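# Open a folder flat on the table

## Task

Open the folder so it rests opened out on the table top. Neither the folder nor anything else may end up off the table, and it must stay open after the robot lets go.

## Robot and tools

Robot: two arms, left_arm and right_arm. Each carries a five-finger hand: a right hand on right_arm and its mirror image, a left hand, on left_arm. Calibrated bases in the scene frame: left_arm at (+0.025, +0.237, +0.048) m with quat_wxyz (+0.999, 0, 0, -0.033); right_arm at (-0.033, -0.289, +0.040) m with quat_wxyz (+1.000, 0, 0, +0.014). A fixed post stands behind the arms. Joint ranges (rad), base to hand: waist -2.880..2.880, shoulder 0.000..3.142, elbow 0.000..3.019 (straight at 2.964), wrist pitch -1.693..1.571, wrist yaw -1.571..1.571, wrist roll -2.094..2.094.

Frames. Scene frame: origin at table-top height, halfway between the nominal bases; +z up, +x away from the robot over the table, +y toward left_arm (arm names do not match image sides). Reported hand positions (m) and end_effector_quat_wxyz are in each arm's own base frame. Pose offsets in a command run along the current Hand target's own axes.

Hand point: a point fixed to the palm, 0.05 m in front of it and 0.15 m out from the wrist mounting face. Its +z runs along the straightened fingers, +y out of the palm, +x across the palm; on the right hand +x points away from the thumb, on the left hand toward it. Straight fingertips end 0.06-0.07 m past the point along +z, their centre lines 0.06 m behind it along -y. A bracket on the little-finger side of the wrist sticks out up to 0.10 m across the palm and can strike things.

One row = 28 numbers, each in [-1, 1], always for both arms: left_arm dx, dy, dz, rx, ry, rz; then the left hand's little, ring, middle, index, thumb_bend, thumb_turn, force_limit, speed; then the same 14 for right_arm. Pose numbers are offsets, not poses: measured from that arm's Hand target at the start of the action (or move), along its own axes; 1.0 equals 0.6 m for dx, dy, dz, and 180 degrees for the rotation vector rx, ry, rz. Every row in an action counts from that same start, not from the row before; a fresh call counts from the new Hand target, so repeating an offset moves further. All six pose numbers 0 means no new request for that arm.

Hand numbers are absolute targets. Fingers and thumb_bend: +1 straight/open, -1 curled/closed. thumb_turn: +1 beside the palm, -1 across in front of it (needed to grip objects about 0.035-0.065 m thick). force_limit maps -1..+1 to about 0..10 N at the fingertip (0..15 N for the two thumb motors); a closing motor stops there. speed: near zero at -1, rising linearly to full at +0.48 and above (full travel 0.49 s). For a soft grip close with speed -0.94 or lower. No value means unchanged: to keep a hand as is, resend the eight numbers of its last executed row; if none yet, send its hand_measured six values plus hand_force_limit and hand_speed.

Tools. execute_actions: actions is a list of up to 15 actions; each action is a table of up to 15 rows, one per 1/30 s step, with the last row held to step 15. cameras: list of names, ["all"], or []; by default images come only with an empty actions list. move: target is one 28-number row or a list of up to 15 rows, all offsets from the same starting Hand targets; speed in m/s (0.002-4.3, default 0.25; rotation limited to twice that in rad/s), one value or one per target; blend in m, rounding corners (0 = stop at each); blocking=false returns after about 0.5 s while the move continues; paths are capped at 10 s and do not avoid obstacles. wait: seconds 0-3600, sends nothing new. stop: brakes a running move. zoom_image: camera plus region [x0, y0, x1, y1] in pixels, at most 504 by 504, from the latest image. show_instructions: shows reference images. finished_scene: ends the scene (scene 1), irreversible.

Cameras: cam_head_left, cam_head_right, cam_high, cam_low (896x504), cam_left_wrist, cam_right_wrist (672x504).

Results. Each arm reports end_effector_position, end_effector_quat_wxyz, Hand target (the commanded pose after clipping, the base for the next offsets), joint positions, velocities, torques (offset and noisy; wrist numbers 3 and 4 wrap at ±28 N m), motor temperatures, and step readings for action calls. Per hand: hand_measured, hand_stopped_by (moving, target, force, stalled, fault), hand_load_n (positive = finger pushed open; a drop to about 0 means a grip was lost), hand_force_limit, hand_speed. A move adds a "move:" line: done, off_target, moving, held or fault, with limits=paced (pose clipped) or limits=held (steps withheld).

Cautions. Hands often rest 1-3 cm (up to 5 cm) below or short of the command with no contact; orientation is clipped to 40 degrees from the measured one per step, and small turns can shift the point noticeably. To end a push, command a target back behind the hand point. Avoid dropping things, fast impacts, hard pushes on fixed objects, heavy finger loads, and any contact between the two hands or arms, which can end the scene. Keep the folder on the table. Motors heat when holding, stretched or pushing: MOTOR HOT appears at 85 °C, and at 100 °C that arm goes limp for 30-60 s.

Each tool is called as name(argument=value, ...) on one line, values as JSON.

Reference images:

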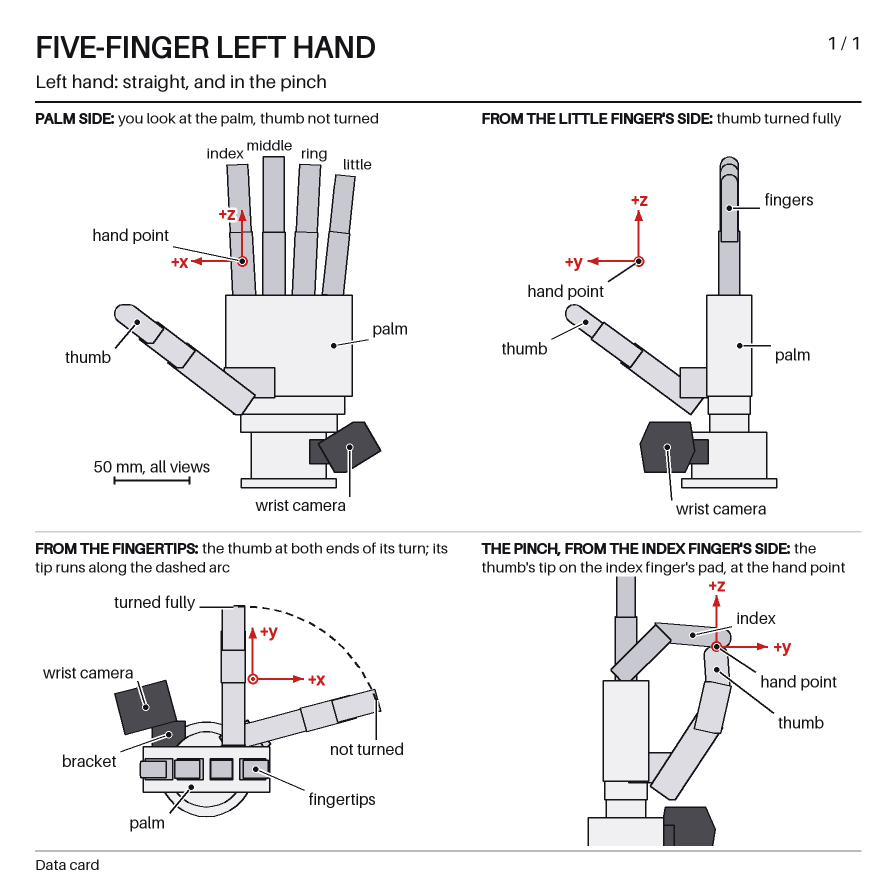

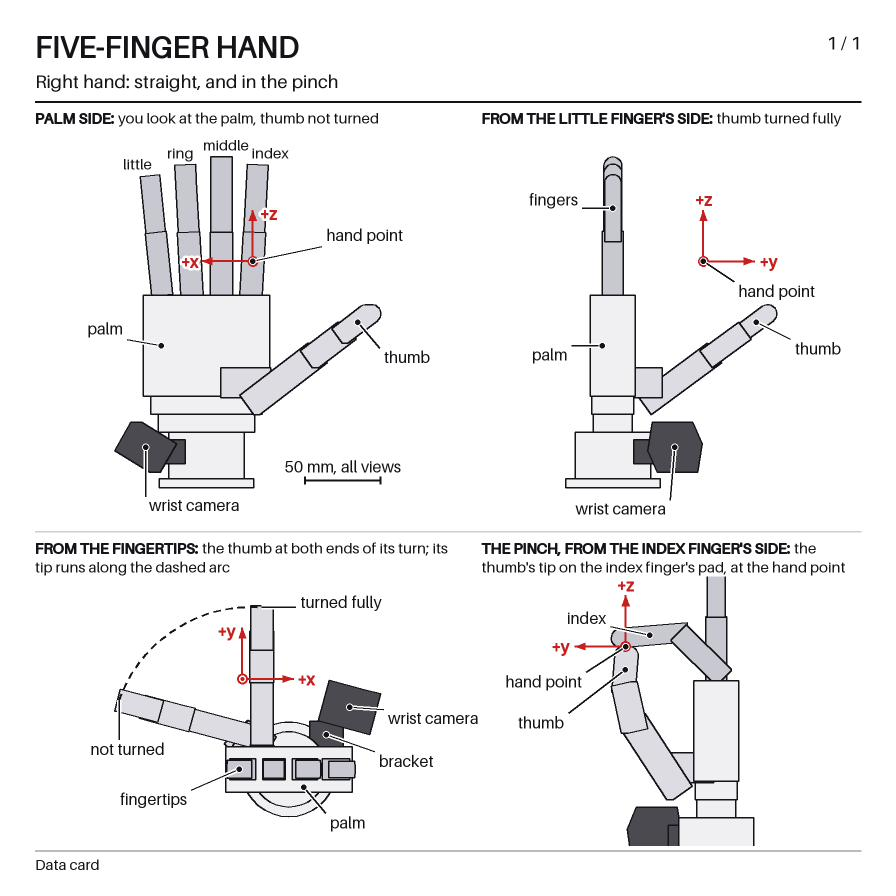

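## Session

execute_actions(actions=[])

Scene clock: 0.00 s.
left_arm: end_effector_position=(+0.2602, +0.1629, +0.1067) hand_measured=(+1.000, +1.000, +1.000, +1.000, +1.000, +1.000) hand_load_n=(+0.0, +0.0, +0.0, +0.0, +0.0, +0.0) hand_stopped_by=(target, target, target, target, target, target) hand_force_limit=0.00 hand_speed=-0.80 end_effector_quat_wxyz=(-0.173, -0.609, +0.764, +0.123) | right_arm: end_effector_position=(+0.5725, +0.2308, +0.3613) hand_measured=(+1.000, +1.000, +1.000, +1.000, +1.000, +1.000) hand_load_n=(+0.0, +0.0, +0.0, +0.0, +0.0, +0.0) hand_stopped_by=(target, target, target, target, target, target) hand_force_limit=0.00 hand_speed=-0.80 end_effector_quat_wxyz=(-0.085, +0.904, -0.103, +0.407)
Joint positions: left_arm=[0.432 1.678 1.2 -1.493 -0.152 0.625] | right_arm=[0.534 1.591 1.771 -0.945 0.329 -0.951]
Joint velocities: within noise
Joint torques (N m): no reading
Motor temperatures (°C): left_arm=[30 33 39 33 33 37] | right_arm=[43 43 44 31 42 33]
Heat: left arm: hottest elbow 39 °C; right arm: hottest elbow 44 °C.
Hand target: left_arm +0.2663, +0.1657, +0.1107; -0.164, -0.611, +0.765, +0.120 | right_arm +0.5756, +0.2326, +0.3806; -0.096, +0.896, -0.106, +0.421

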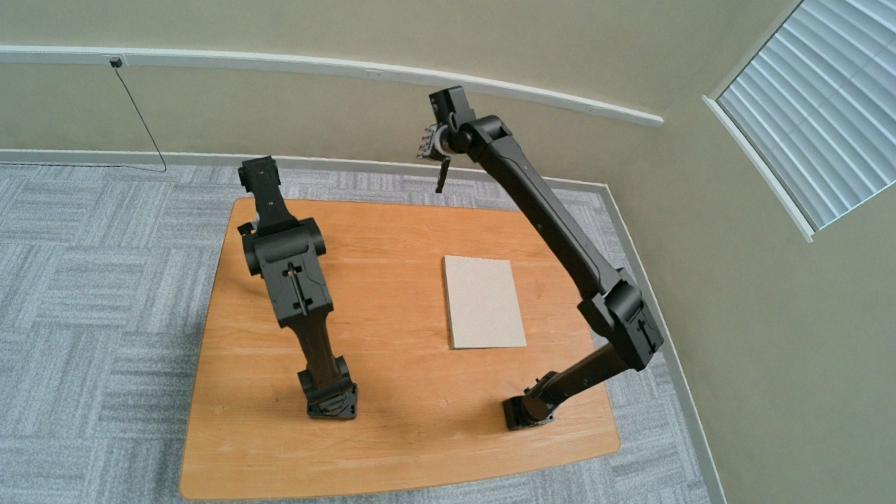

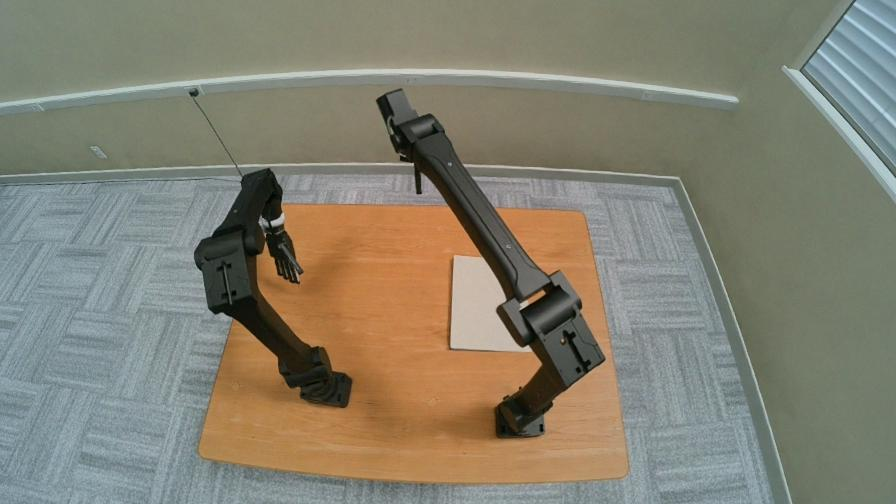

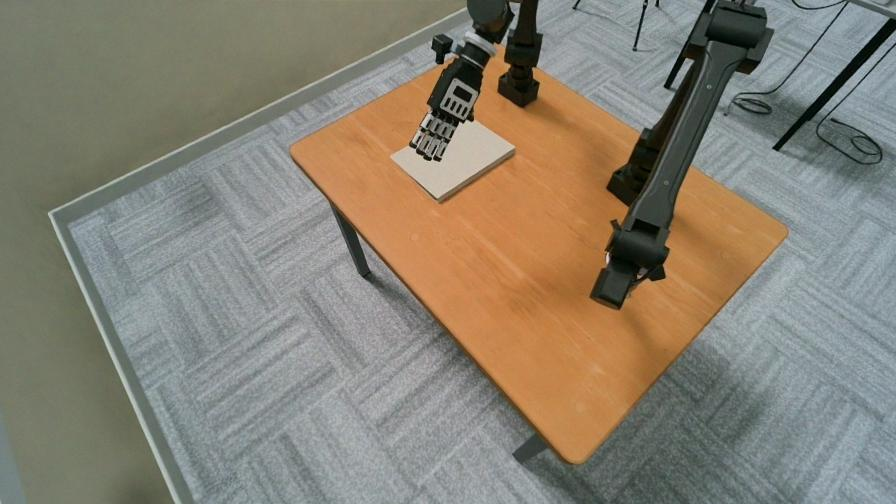

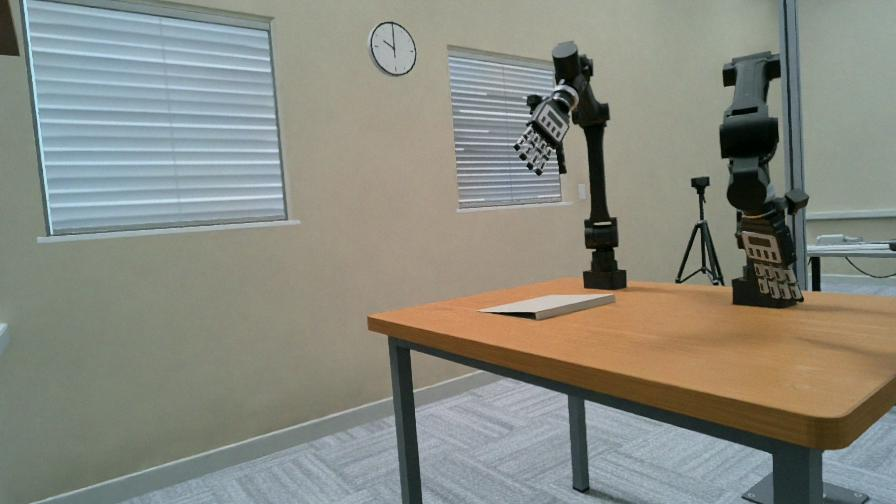

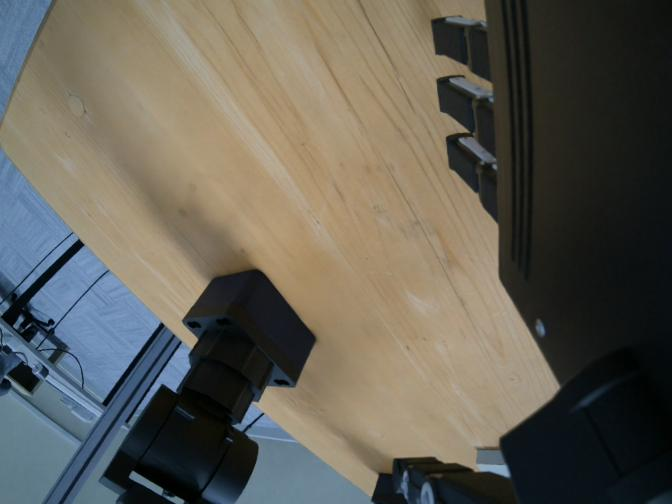

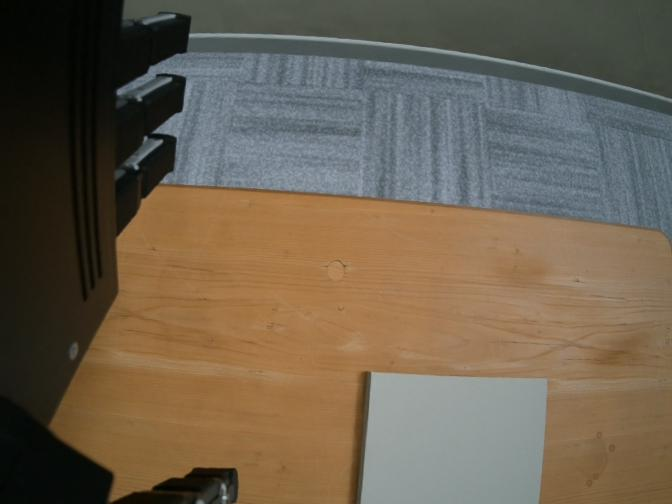

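zoom_image(camera="cam_low", region=[460, 270, 640, 340])

zoom_image(camera="cam_high", region=[370, 100, 540, 220])

zoom_image(camera="cam_head_left", region=[420, 230, 560, 370])

zoom_image(camera="cam_right_wrist", region=[340, 350, 580, 504])

Scaled by 2.800.

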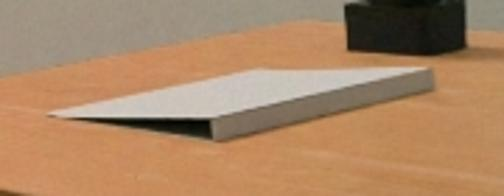

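Scaled by 2.965.

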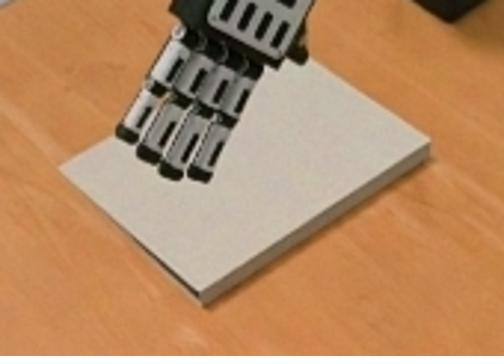

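Scaled by 3.600.

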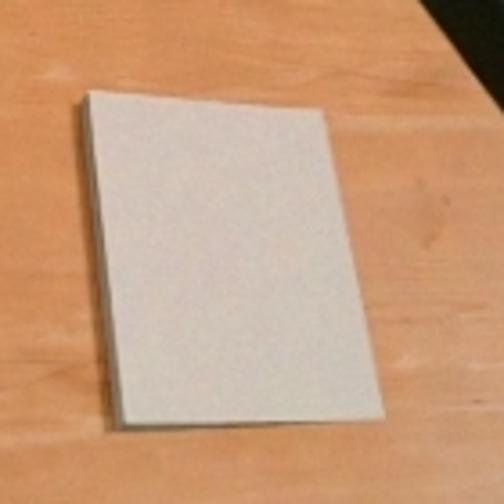

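Scaled by 2.100 from the camera's image (finer frame: 960x720).

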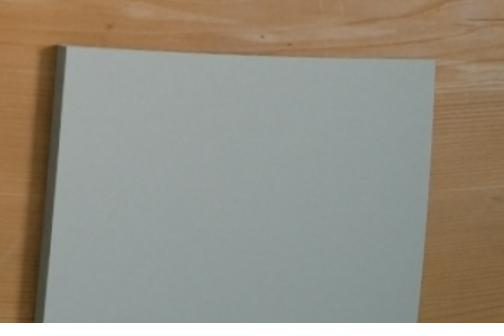

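move(target=[[0,0,0,0,0,0,1,1,1,1,1,1,0,-0.8,-0.0687,0.213,0.0453,-0.2584,-0.1624,0.3948,1,1,1,1,1,1,0,-0.8]], speed=0.25, cameras=["all"])

Scene clock: 181.30 s.
left_arm: end_effector_position=(+0.2602, +0.1629, +0.1067) hand_measured=(+1.000, +1.000, +1.000, +1.000, +1.000, +1.000) hand_load_n=(+0.0, +0.0, +0.0, +0.0, +0.0, +0.0) hand_stopped_by=(target, target, target, target, target, target) hand_force_limit=0.00 hand_speed=-0.80 end_effector_quat_wxyz=(-0.173, -0.609, +0.764, +0.123) | right_arm: end_effector_position=(+0.5624, +0.1245, +0.2899) hand_measured=(+1.000, +1.000, +1.000, +1.000, +1.000, +1.000) hand_load_n=(+0.0, +0.0, -0.5, +0.0, +0.0, +0.0) hand_stopped_by=(target, target, target, target, target, target) hand_force_limit=0.00 hand_speed=-0.80 end_effector_quat_wxyz=(-0.071, +0.706, -0.703, +0.047)
Joint positions: left_arm=[0.432 1.678 1.2 -1.493 -0.152 0.625] | right_arm=[0.147 1.92 2.185 -1.667 -0.01 0.143]
Joint torques (N m): left_arm=[1.61 -11.63 8.76 -0.62 -0.11 -0.01] | right_arm=[-0.26 -16.32 9.69 -0.02 -0.05 0.1]
Motor temperatures (°C): left_arm=[30 34 42 32 32 33] | right_arm=[40 42 50 31 39 32]
Heat: left arm: hottest elbow 42 °C; right arm: hottest elbow 50 °C.
Hand target: left_arm +0.2663, +0.1657, +0.1107; -0.164, -0.611, +0.765, +0.120 | right_arm +0.5570, +0.1234, +0.3000; +0.000, +0.707, -0.707, +0.000
Off the commanded pose: left_arm 0.008 m, 1 deg | right_arm 0.011 m, 10 deg.
joint sent to its limit (right arm) — joint 4 (wrist pitch), lower limit. The joint targets are off in orientation, not in position.
move: off_target (right_arm)

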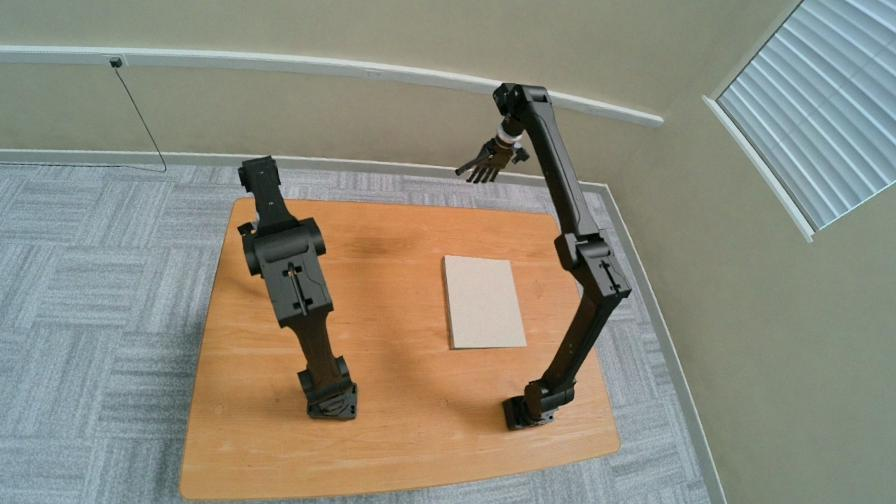

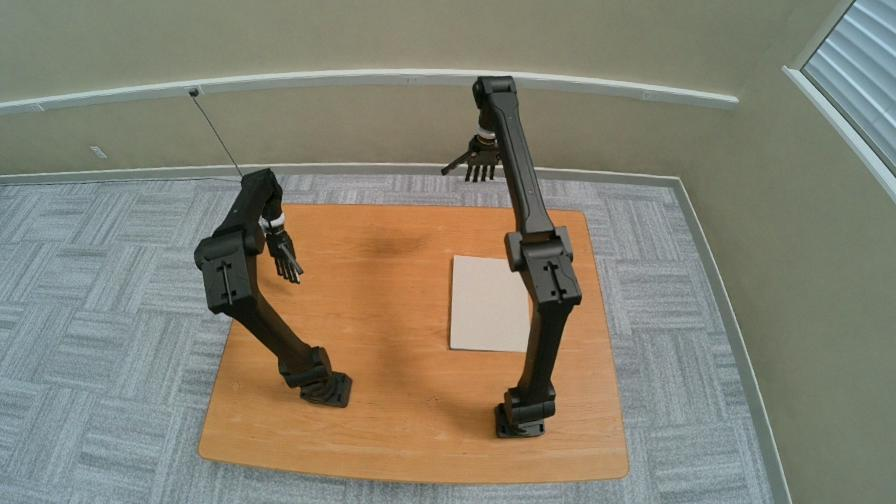

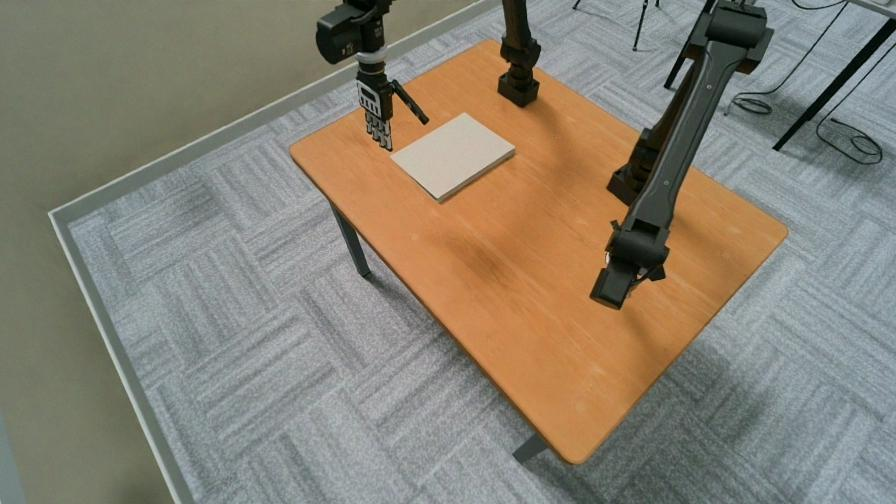

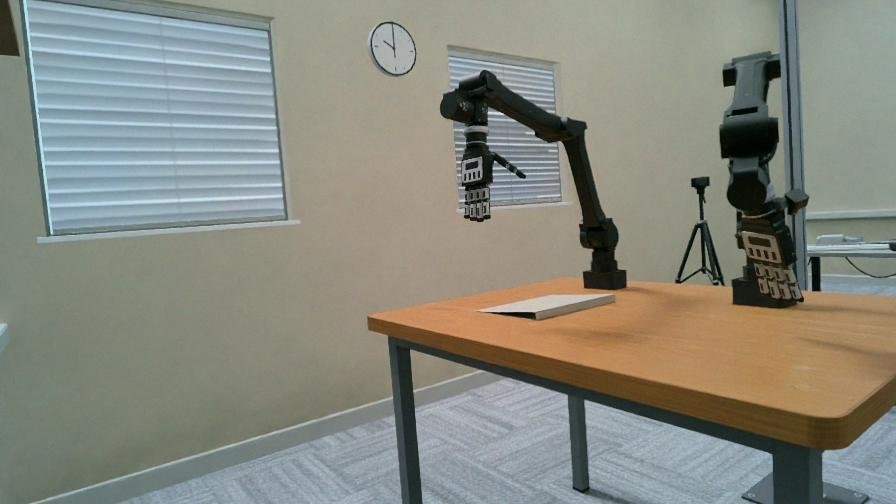

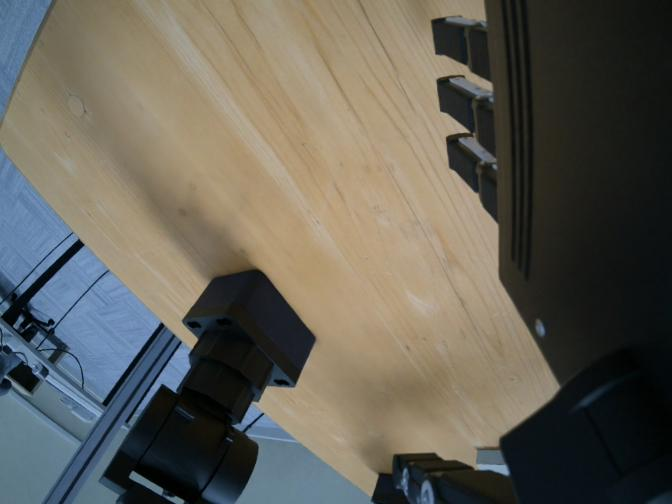

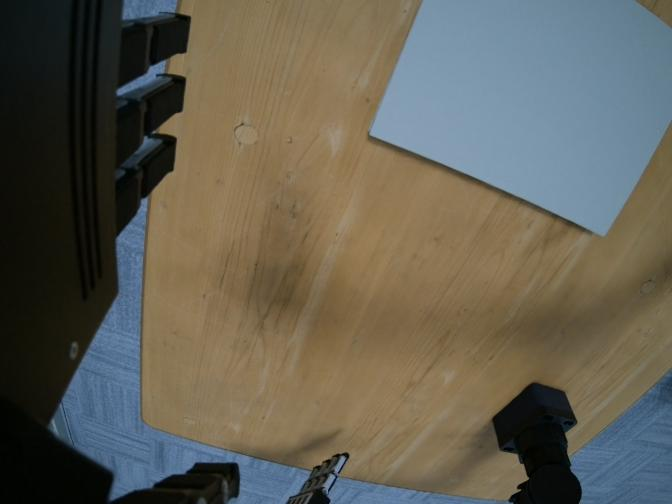

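move(target=[[0,0,0,0,0,0,1,1,1,1,1,1,0,-0.8,-0.049,-0.018,0.367,0,0,0,0,0,0,0,1,1,0,-0.5]], speed=0.15, cameras=["all"])

Scene clock: 213.53 s.
left_arm: end_effector_position=(+0.2602, +0.1629, +0.1067) hand_measured=(+1.000, +1.000, +1.000, +1.000, +1.000, +1.000) hand_load_n=(+0.0, +0.0, +0.0, +0.0, +0.0, +0.0) hand_stopped_by=(target, target, target, target, target, target) hand_force_limit=0.00 hand_speed=-0.80 end_effector_quat_wxyz=(-0.173, -0.609, +0.764, +0.123) | right_arm: end_effector_position=(+0.5652, +0.1474, +0.0808) hand_measured=(+0.000, +0.000, +0.000, +0.000, +1.000, +1.000) hand_load_n=(+0.0, +0.0, +0.0, +0.0, +0.0, +0.0) hand_stopped_by=(target, target, target, target, target, target) hand_force_limit=0.00 hand_speed=-0.50 end_effector_quat_wxyz=(+0.004, +0.708, -0.706, -0.004)
Joint positions: left_arm=[0.432 1.678 1.2 -1.493 -0.152 0.625] | right_arm=[0.185 2.08 1.87 -1.371 -0.002 0.181]
Joint torques (N m): left_arm=[1.67 -11.75 8.8 -0.49 -0.11 0.06] | right_arm=[0.79 -16.03 9.78 0.34 0.18 0.01]
Heat: left arm: hottest elbow 42 °C; right arm: hottest elbow 48 °C.
Hand target: left_arm +0.2663, +0.1657, +0.1107; -0.164, -0.611, +0.765, +0.120 | right_arm +0.5678, +0.1526, +0.0798; +0.000, +0.707, -0.707, +0.000
Off the commanded pose: left_arm 0.008 m, 1 deg | right_arm 0.006 m, 1 deg.
move: done

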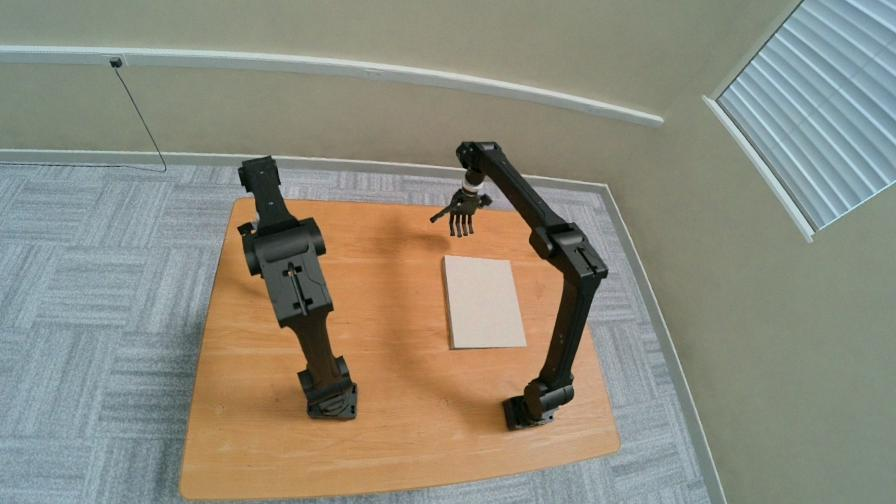

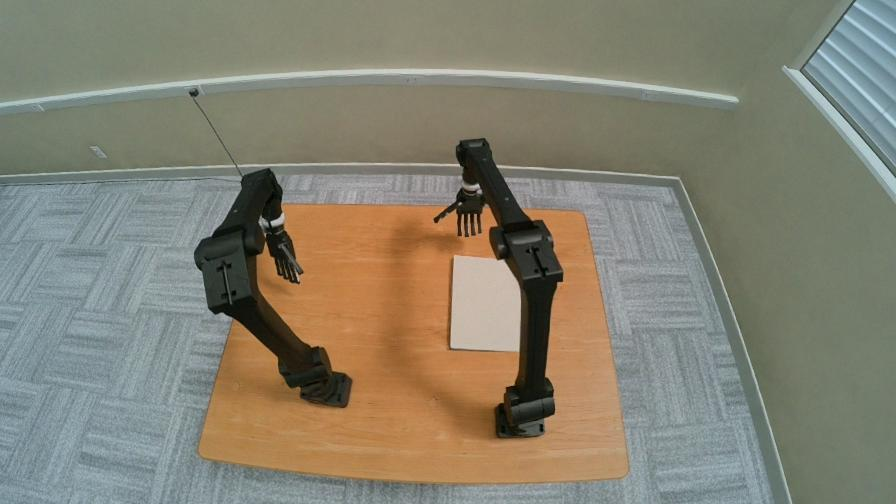

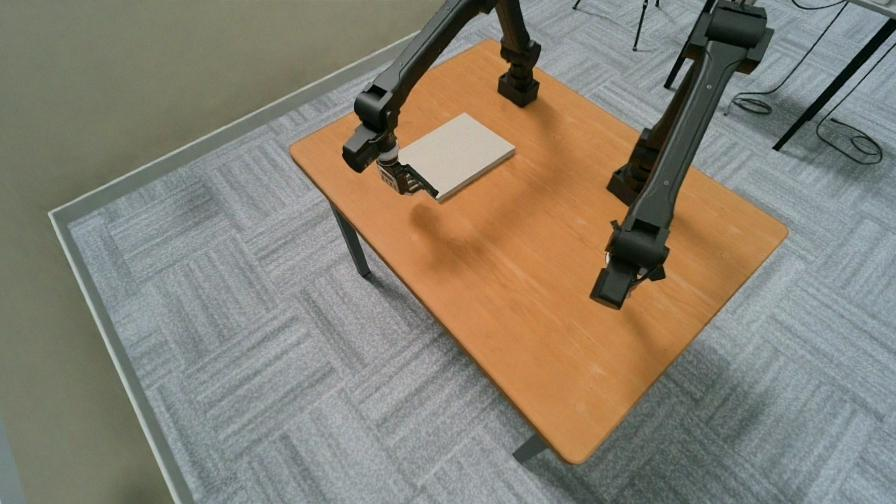

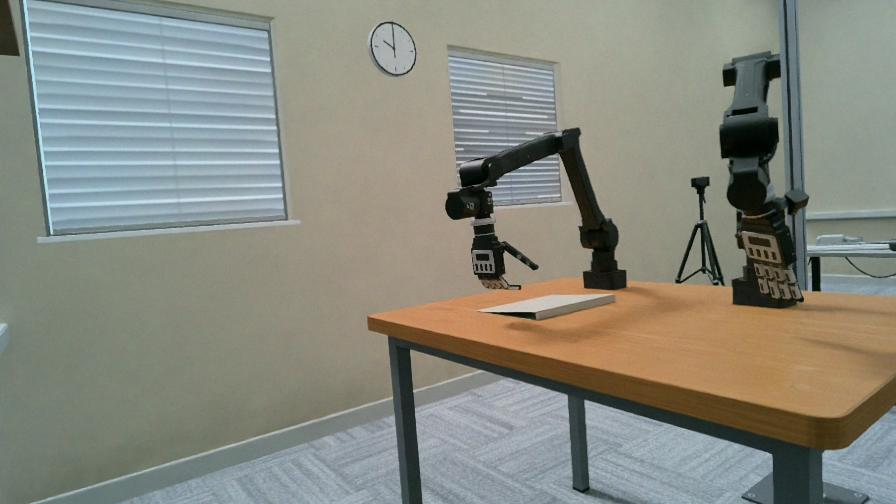

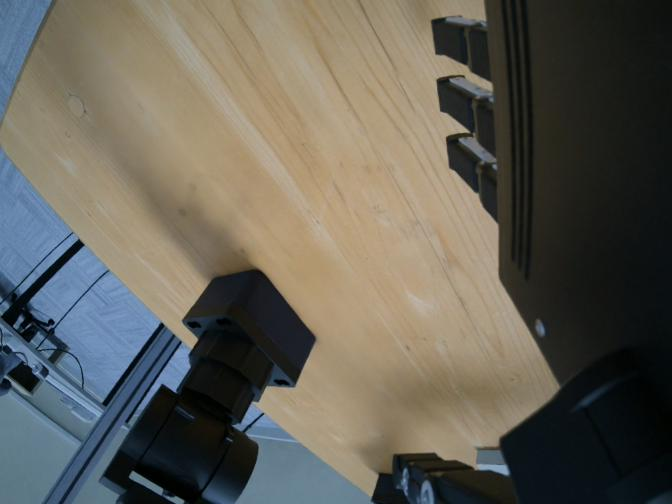

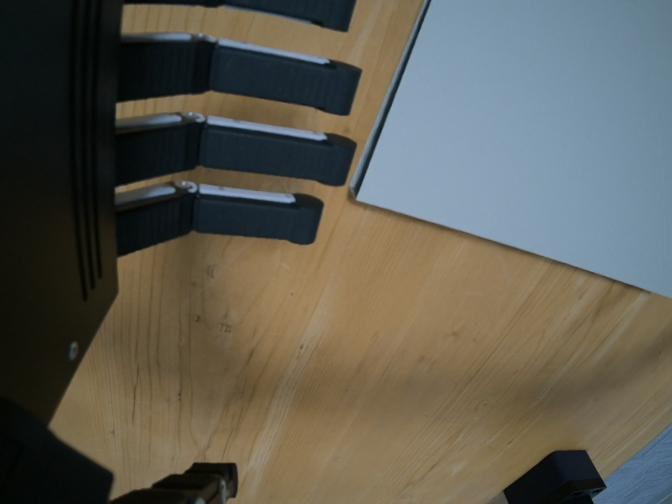

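move(target=[[0,0,0,0,0,0,1,1,1,1,1,1,0,-0.8,0,-0.02,0.11,0,0,0,0,0,0,0,1,1,0,-0.5]], speed=0.1, cameras=["cam_low","cam_high","cam_right_wrist","cam_head_left"])

zoom_image(camera="cam_low", region=[440, 230, 640, 340])

zoom_image(camera="cam_high", region=[340, 130, 540, 250])

Scene clock: 228.37 s.
left_arm: end_effector_position=(+0.2602, +0.1629, +0.1067) hand_measured=(+1.000, +1.000, +1.000, +1.000, +1.000, +1.000) hand_load_n=(+0.0, +0.0, +0.0, +0.0, +0.0, +0.0) hand_stopped_by=(target, target, target, target, target, target) hand_force_limit=0.00 hand_speed=-0.80 end_effector_quat_wxyz=(-0.173, -0.609, +0.764, +0.123) | right_arm: end_effector_position=(+0.5777, +0.1498, +0.0164) hand_measured=(+0.000, +0.000, +0.000, +0.000, +1.000, +1.000) hand_load_n=(+0.0, +0.0, +0.0, +0.0, +0.0, +0.5) hand_stopped_by=(target, target, target, target, target, target) hand_force_limit=0.00 hand_speed=-0.50 end_effector_quat_wxyz=(+0.002, +0.708, -0.706, -0.003)
Joint positions: left_arm=[0.432 1.678 1.2 -1.493 -0.152 0.625] | right_arm=[0.185 2.162 1.834 -1.25 -0.002 0.181]
Joint torques (N m): left_arm=[1.03 -11.63 9.02 -0.44 -0.05 0.03] | right_arm=[0.44 -16.15 9.42 0.39 0.18 0.03]
Heat: left arm: hottest elbow 42 °C; right arm: hottest elbow 48 °C.
Hand target: left_arm +0.2663, +0.1657, +0.1107; -0.164, -0.611, +0.765, +0.120 | right_arm +0.5798, +0.1526, +0.0137; +0.000, +0.707, -0.707, +0.000
Off the commanded pose: left_arm 0.008 m, 1 deg | right_arm 0.004 m, 0 deg.
move: done
Images, in order (width x height): cam_head_left 896x504, cam_high 896x504, cam_low 896x504, cam_right_wrist 672x504.

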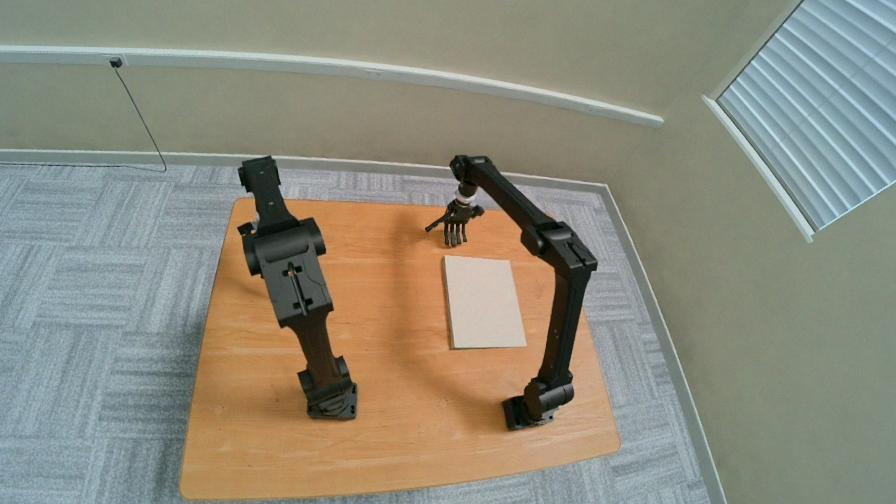

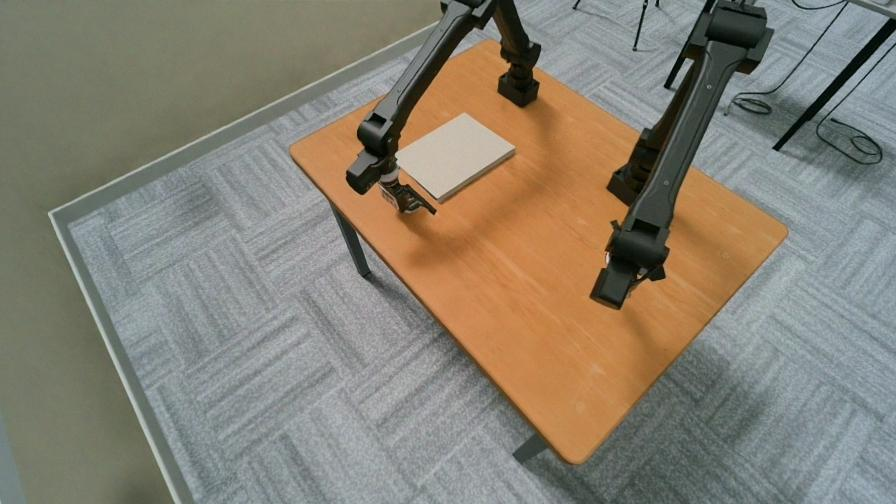

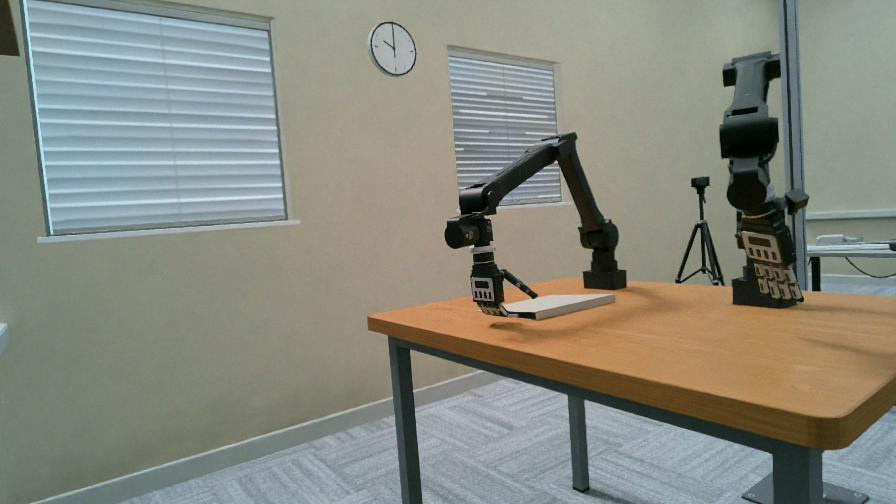

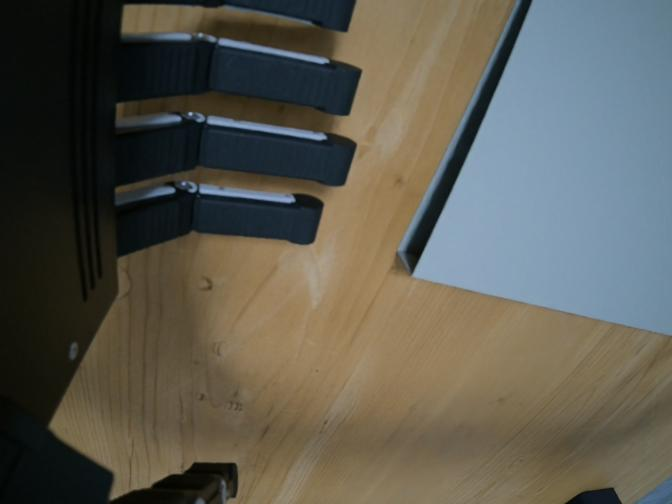

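Scaled by 2.520.

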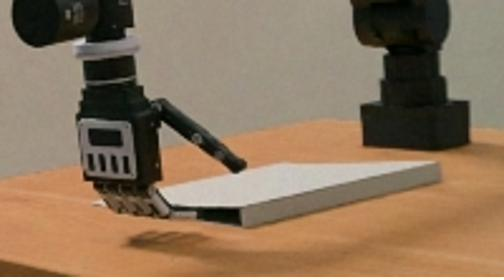

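Scaled by 2.520.

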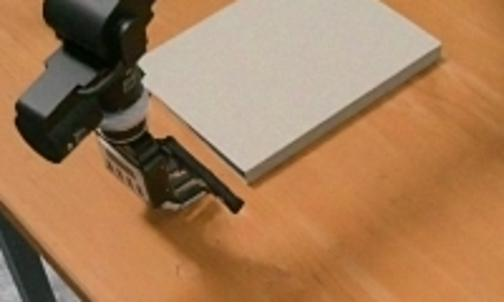

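zoom_image(camera="cam_head_left", region=[400, 190, 560, 290])

zoom_image(camera="cam_low", region=[470, 270, 560, 330])

Scaled by 3.150.

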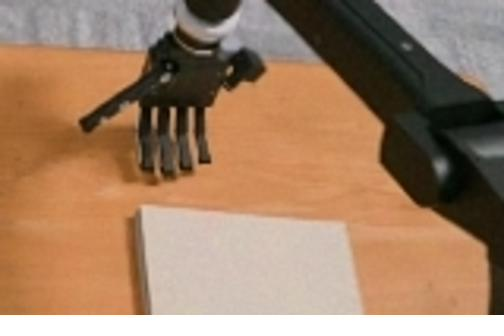

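Scaled by 5.600.

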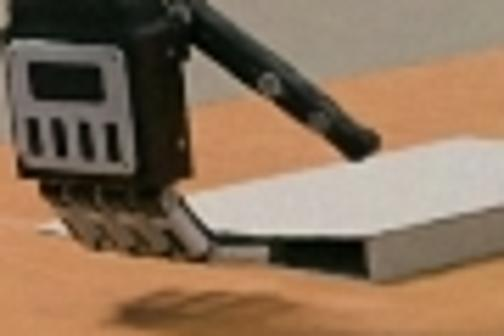

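zoom_image(camera="cam_right_wrist", region=[370, 200, 550, 335])

zoom_image(camera="cam_right_wrist", region=[400, 0, 580, 135])

Scaled by 2.800 from the camera's image (finer frame: 960x720).

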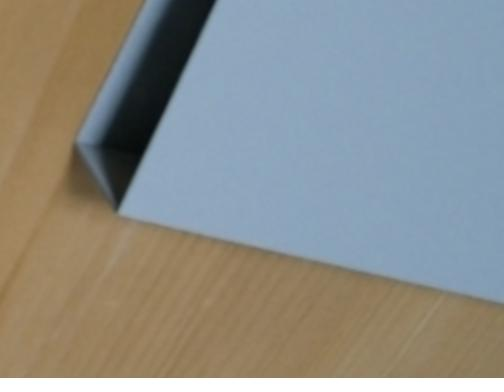

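Scaled by 2.800 from the camera's image (finer frame: 960x720).

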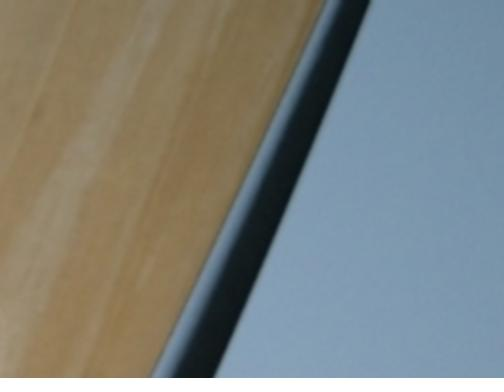

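move(target=[[0,0,0,0,0,0,1,1,1,1,1,1,0,-0.8,0.037,0,0.03,0,0,0,0,0,0,0,1,1,0,-0.5]], speed=0.1, cameras=["cam_low","cam_high","cam_right_wrist","cam_head_left"])

zoom_image(camera="cam_low", region=[460, 260, 560, 330])

zoom_image(camera="cam_right_wrist", region=[180, 100, 480, 325])

Scene clock: 295.93 s.
left_arm: end_effector_position=(+0.2602, +0.1629, +0.1067) hand_measured=(+1.000, +1.000, +1.000, +1.000, +1.000, +1.000) hand_load_n=(+0.0, +0.0, +0.0, +0.0, +0.0, +0.0) hand_stopped_by=(target, target, target, target, target, target) hand_force_limit=0.00 hand_speed=-0.80 end_effector_quat_wxyz=(-0.173, -0.609, +0.764, +0.123) | right_arm: end_effector_position=(+0.5794, +0.1329, +0.0024) hand_measured=(+0.000, +0.000, +0.000, +0.000, +1.000, +1.000) hand_load_n=(+0.0, +0.0, +0.0, +0.0, +0.0, +0.0) hand_stopped_by=(target, target, target, target, target, target) hand_force_limit=0.00 hand_speed=-0.50 end_effector_quat_wxyz=(-0.001, +0.704, -0.711, +0.000)
Joint positions: left_arm=[0.432 1.678 1.2 -1.493 -0.152 0.625] | right_arm=[0.158 2.164 1.801 -1.206 -0.001 0.168]
Joint torques (N m): left_arm=[1.03 -11.63 9.09 -0.59 -0.1 -0.04] | right_arm=[-0.32 -16.44 8.98 0.28 0.13 -0.16]
Heat: left arm: hottest elbow 42 °C; right arm: hottest elbow 47 °C.
Hand target: left_arm +0.2663, +0.1657, +0.1107; -0.164, -0.611, +0.765, +0.120 | right_arm +0.5799, +0.1305, -0.0042; +0.000, +0.707, -0.707, +0.000
Off the commanded pose: left_arm 0.008 m, 1 deg | right_arm 0.007 m, 1 deg.
move: done
Images, in order (width x height): cam_head_left 896x504, cam_high 896x504, cam_low 896x504, cam_right_wrist 672x504.

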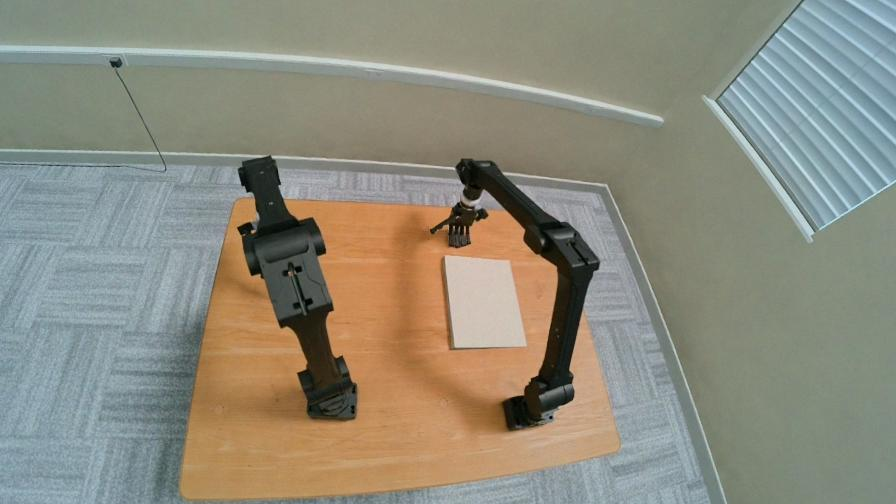

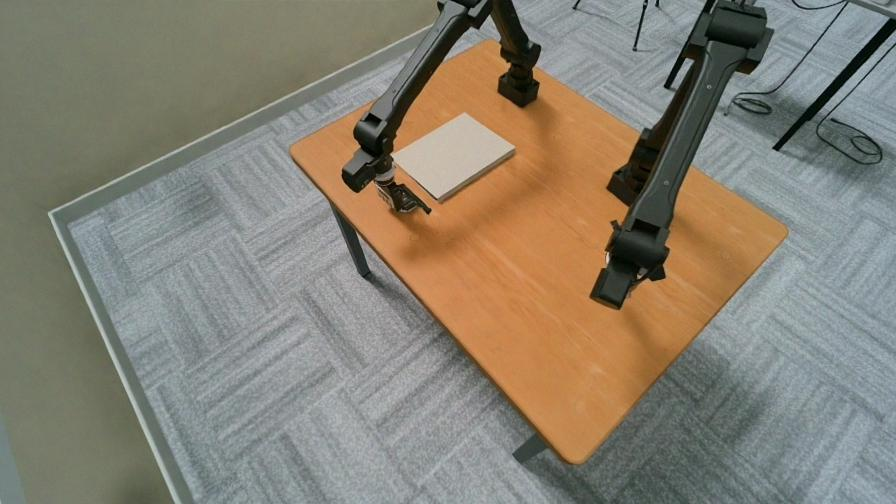

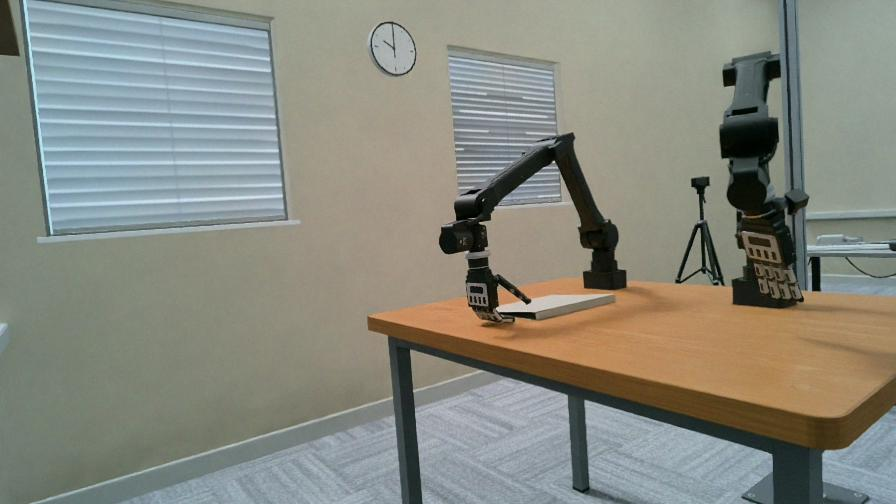

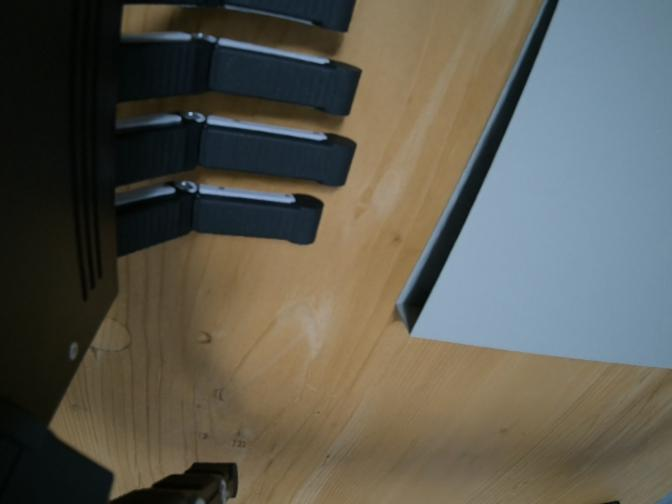

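Scaled by 5.040.

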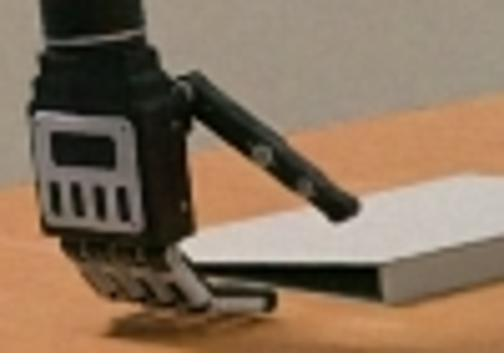

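Scaled by 1.680 from the camera's image (finer frame: 960x720).

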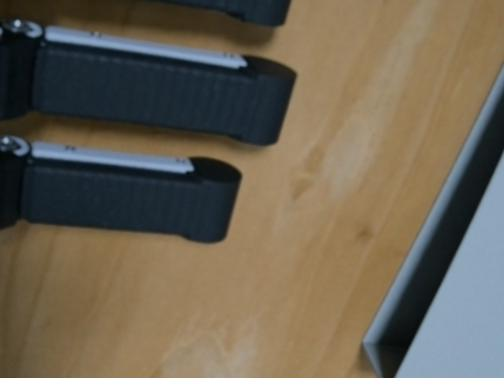

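zoom_image(camera="cam_head_left", region=[420, 200, 520, 280])

Scaled by 5.040.

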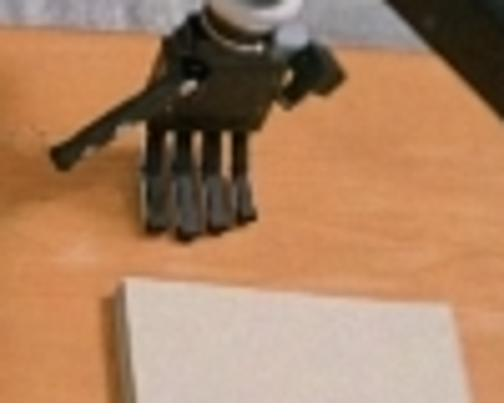

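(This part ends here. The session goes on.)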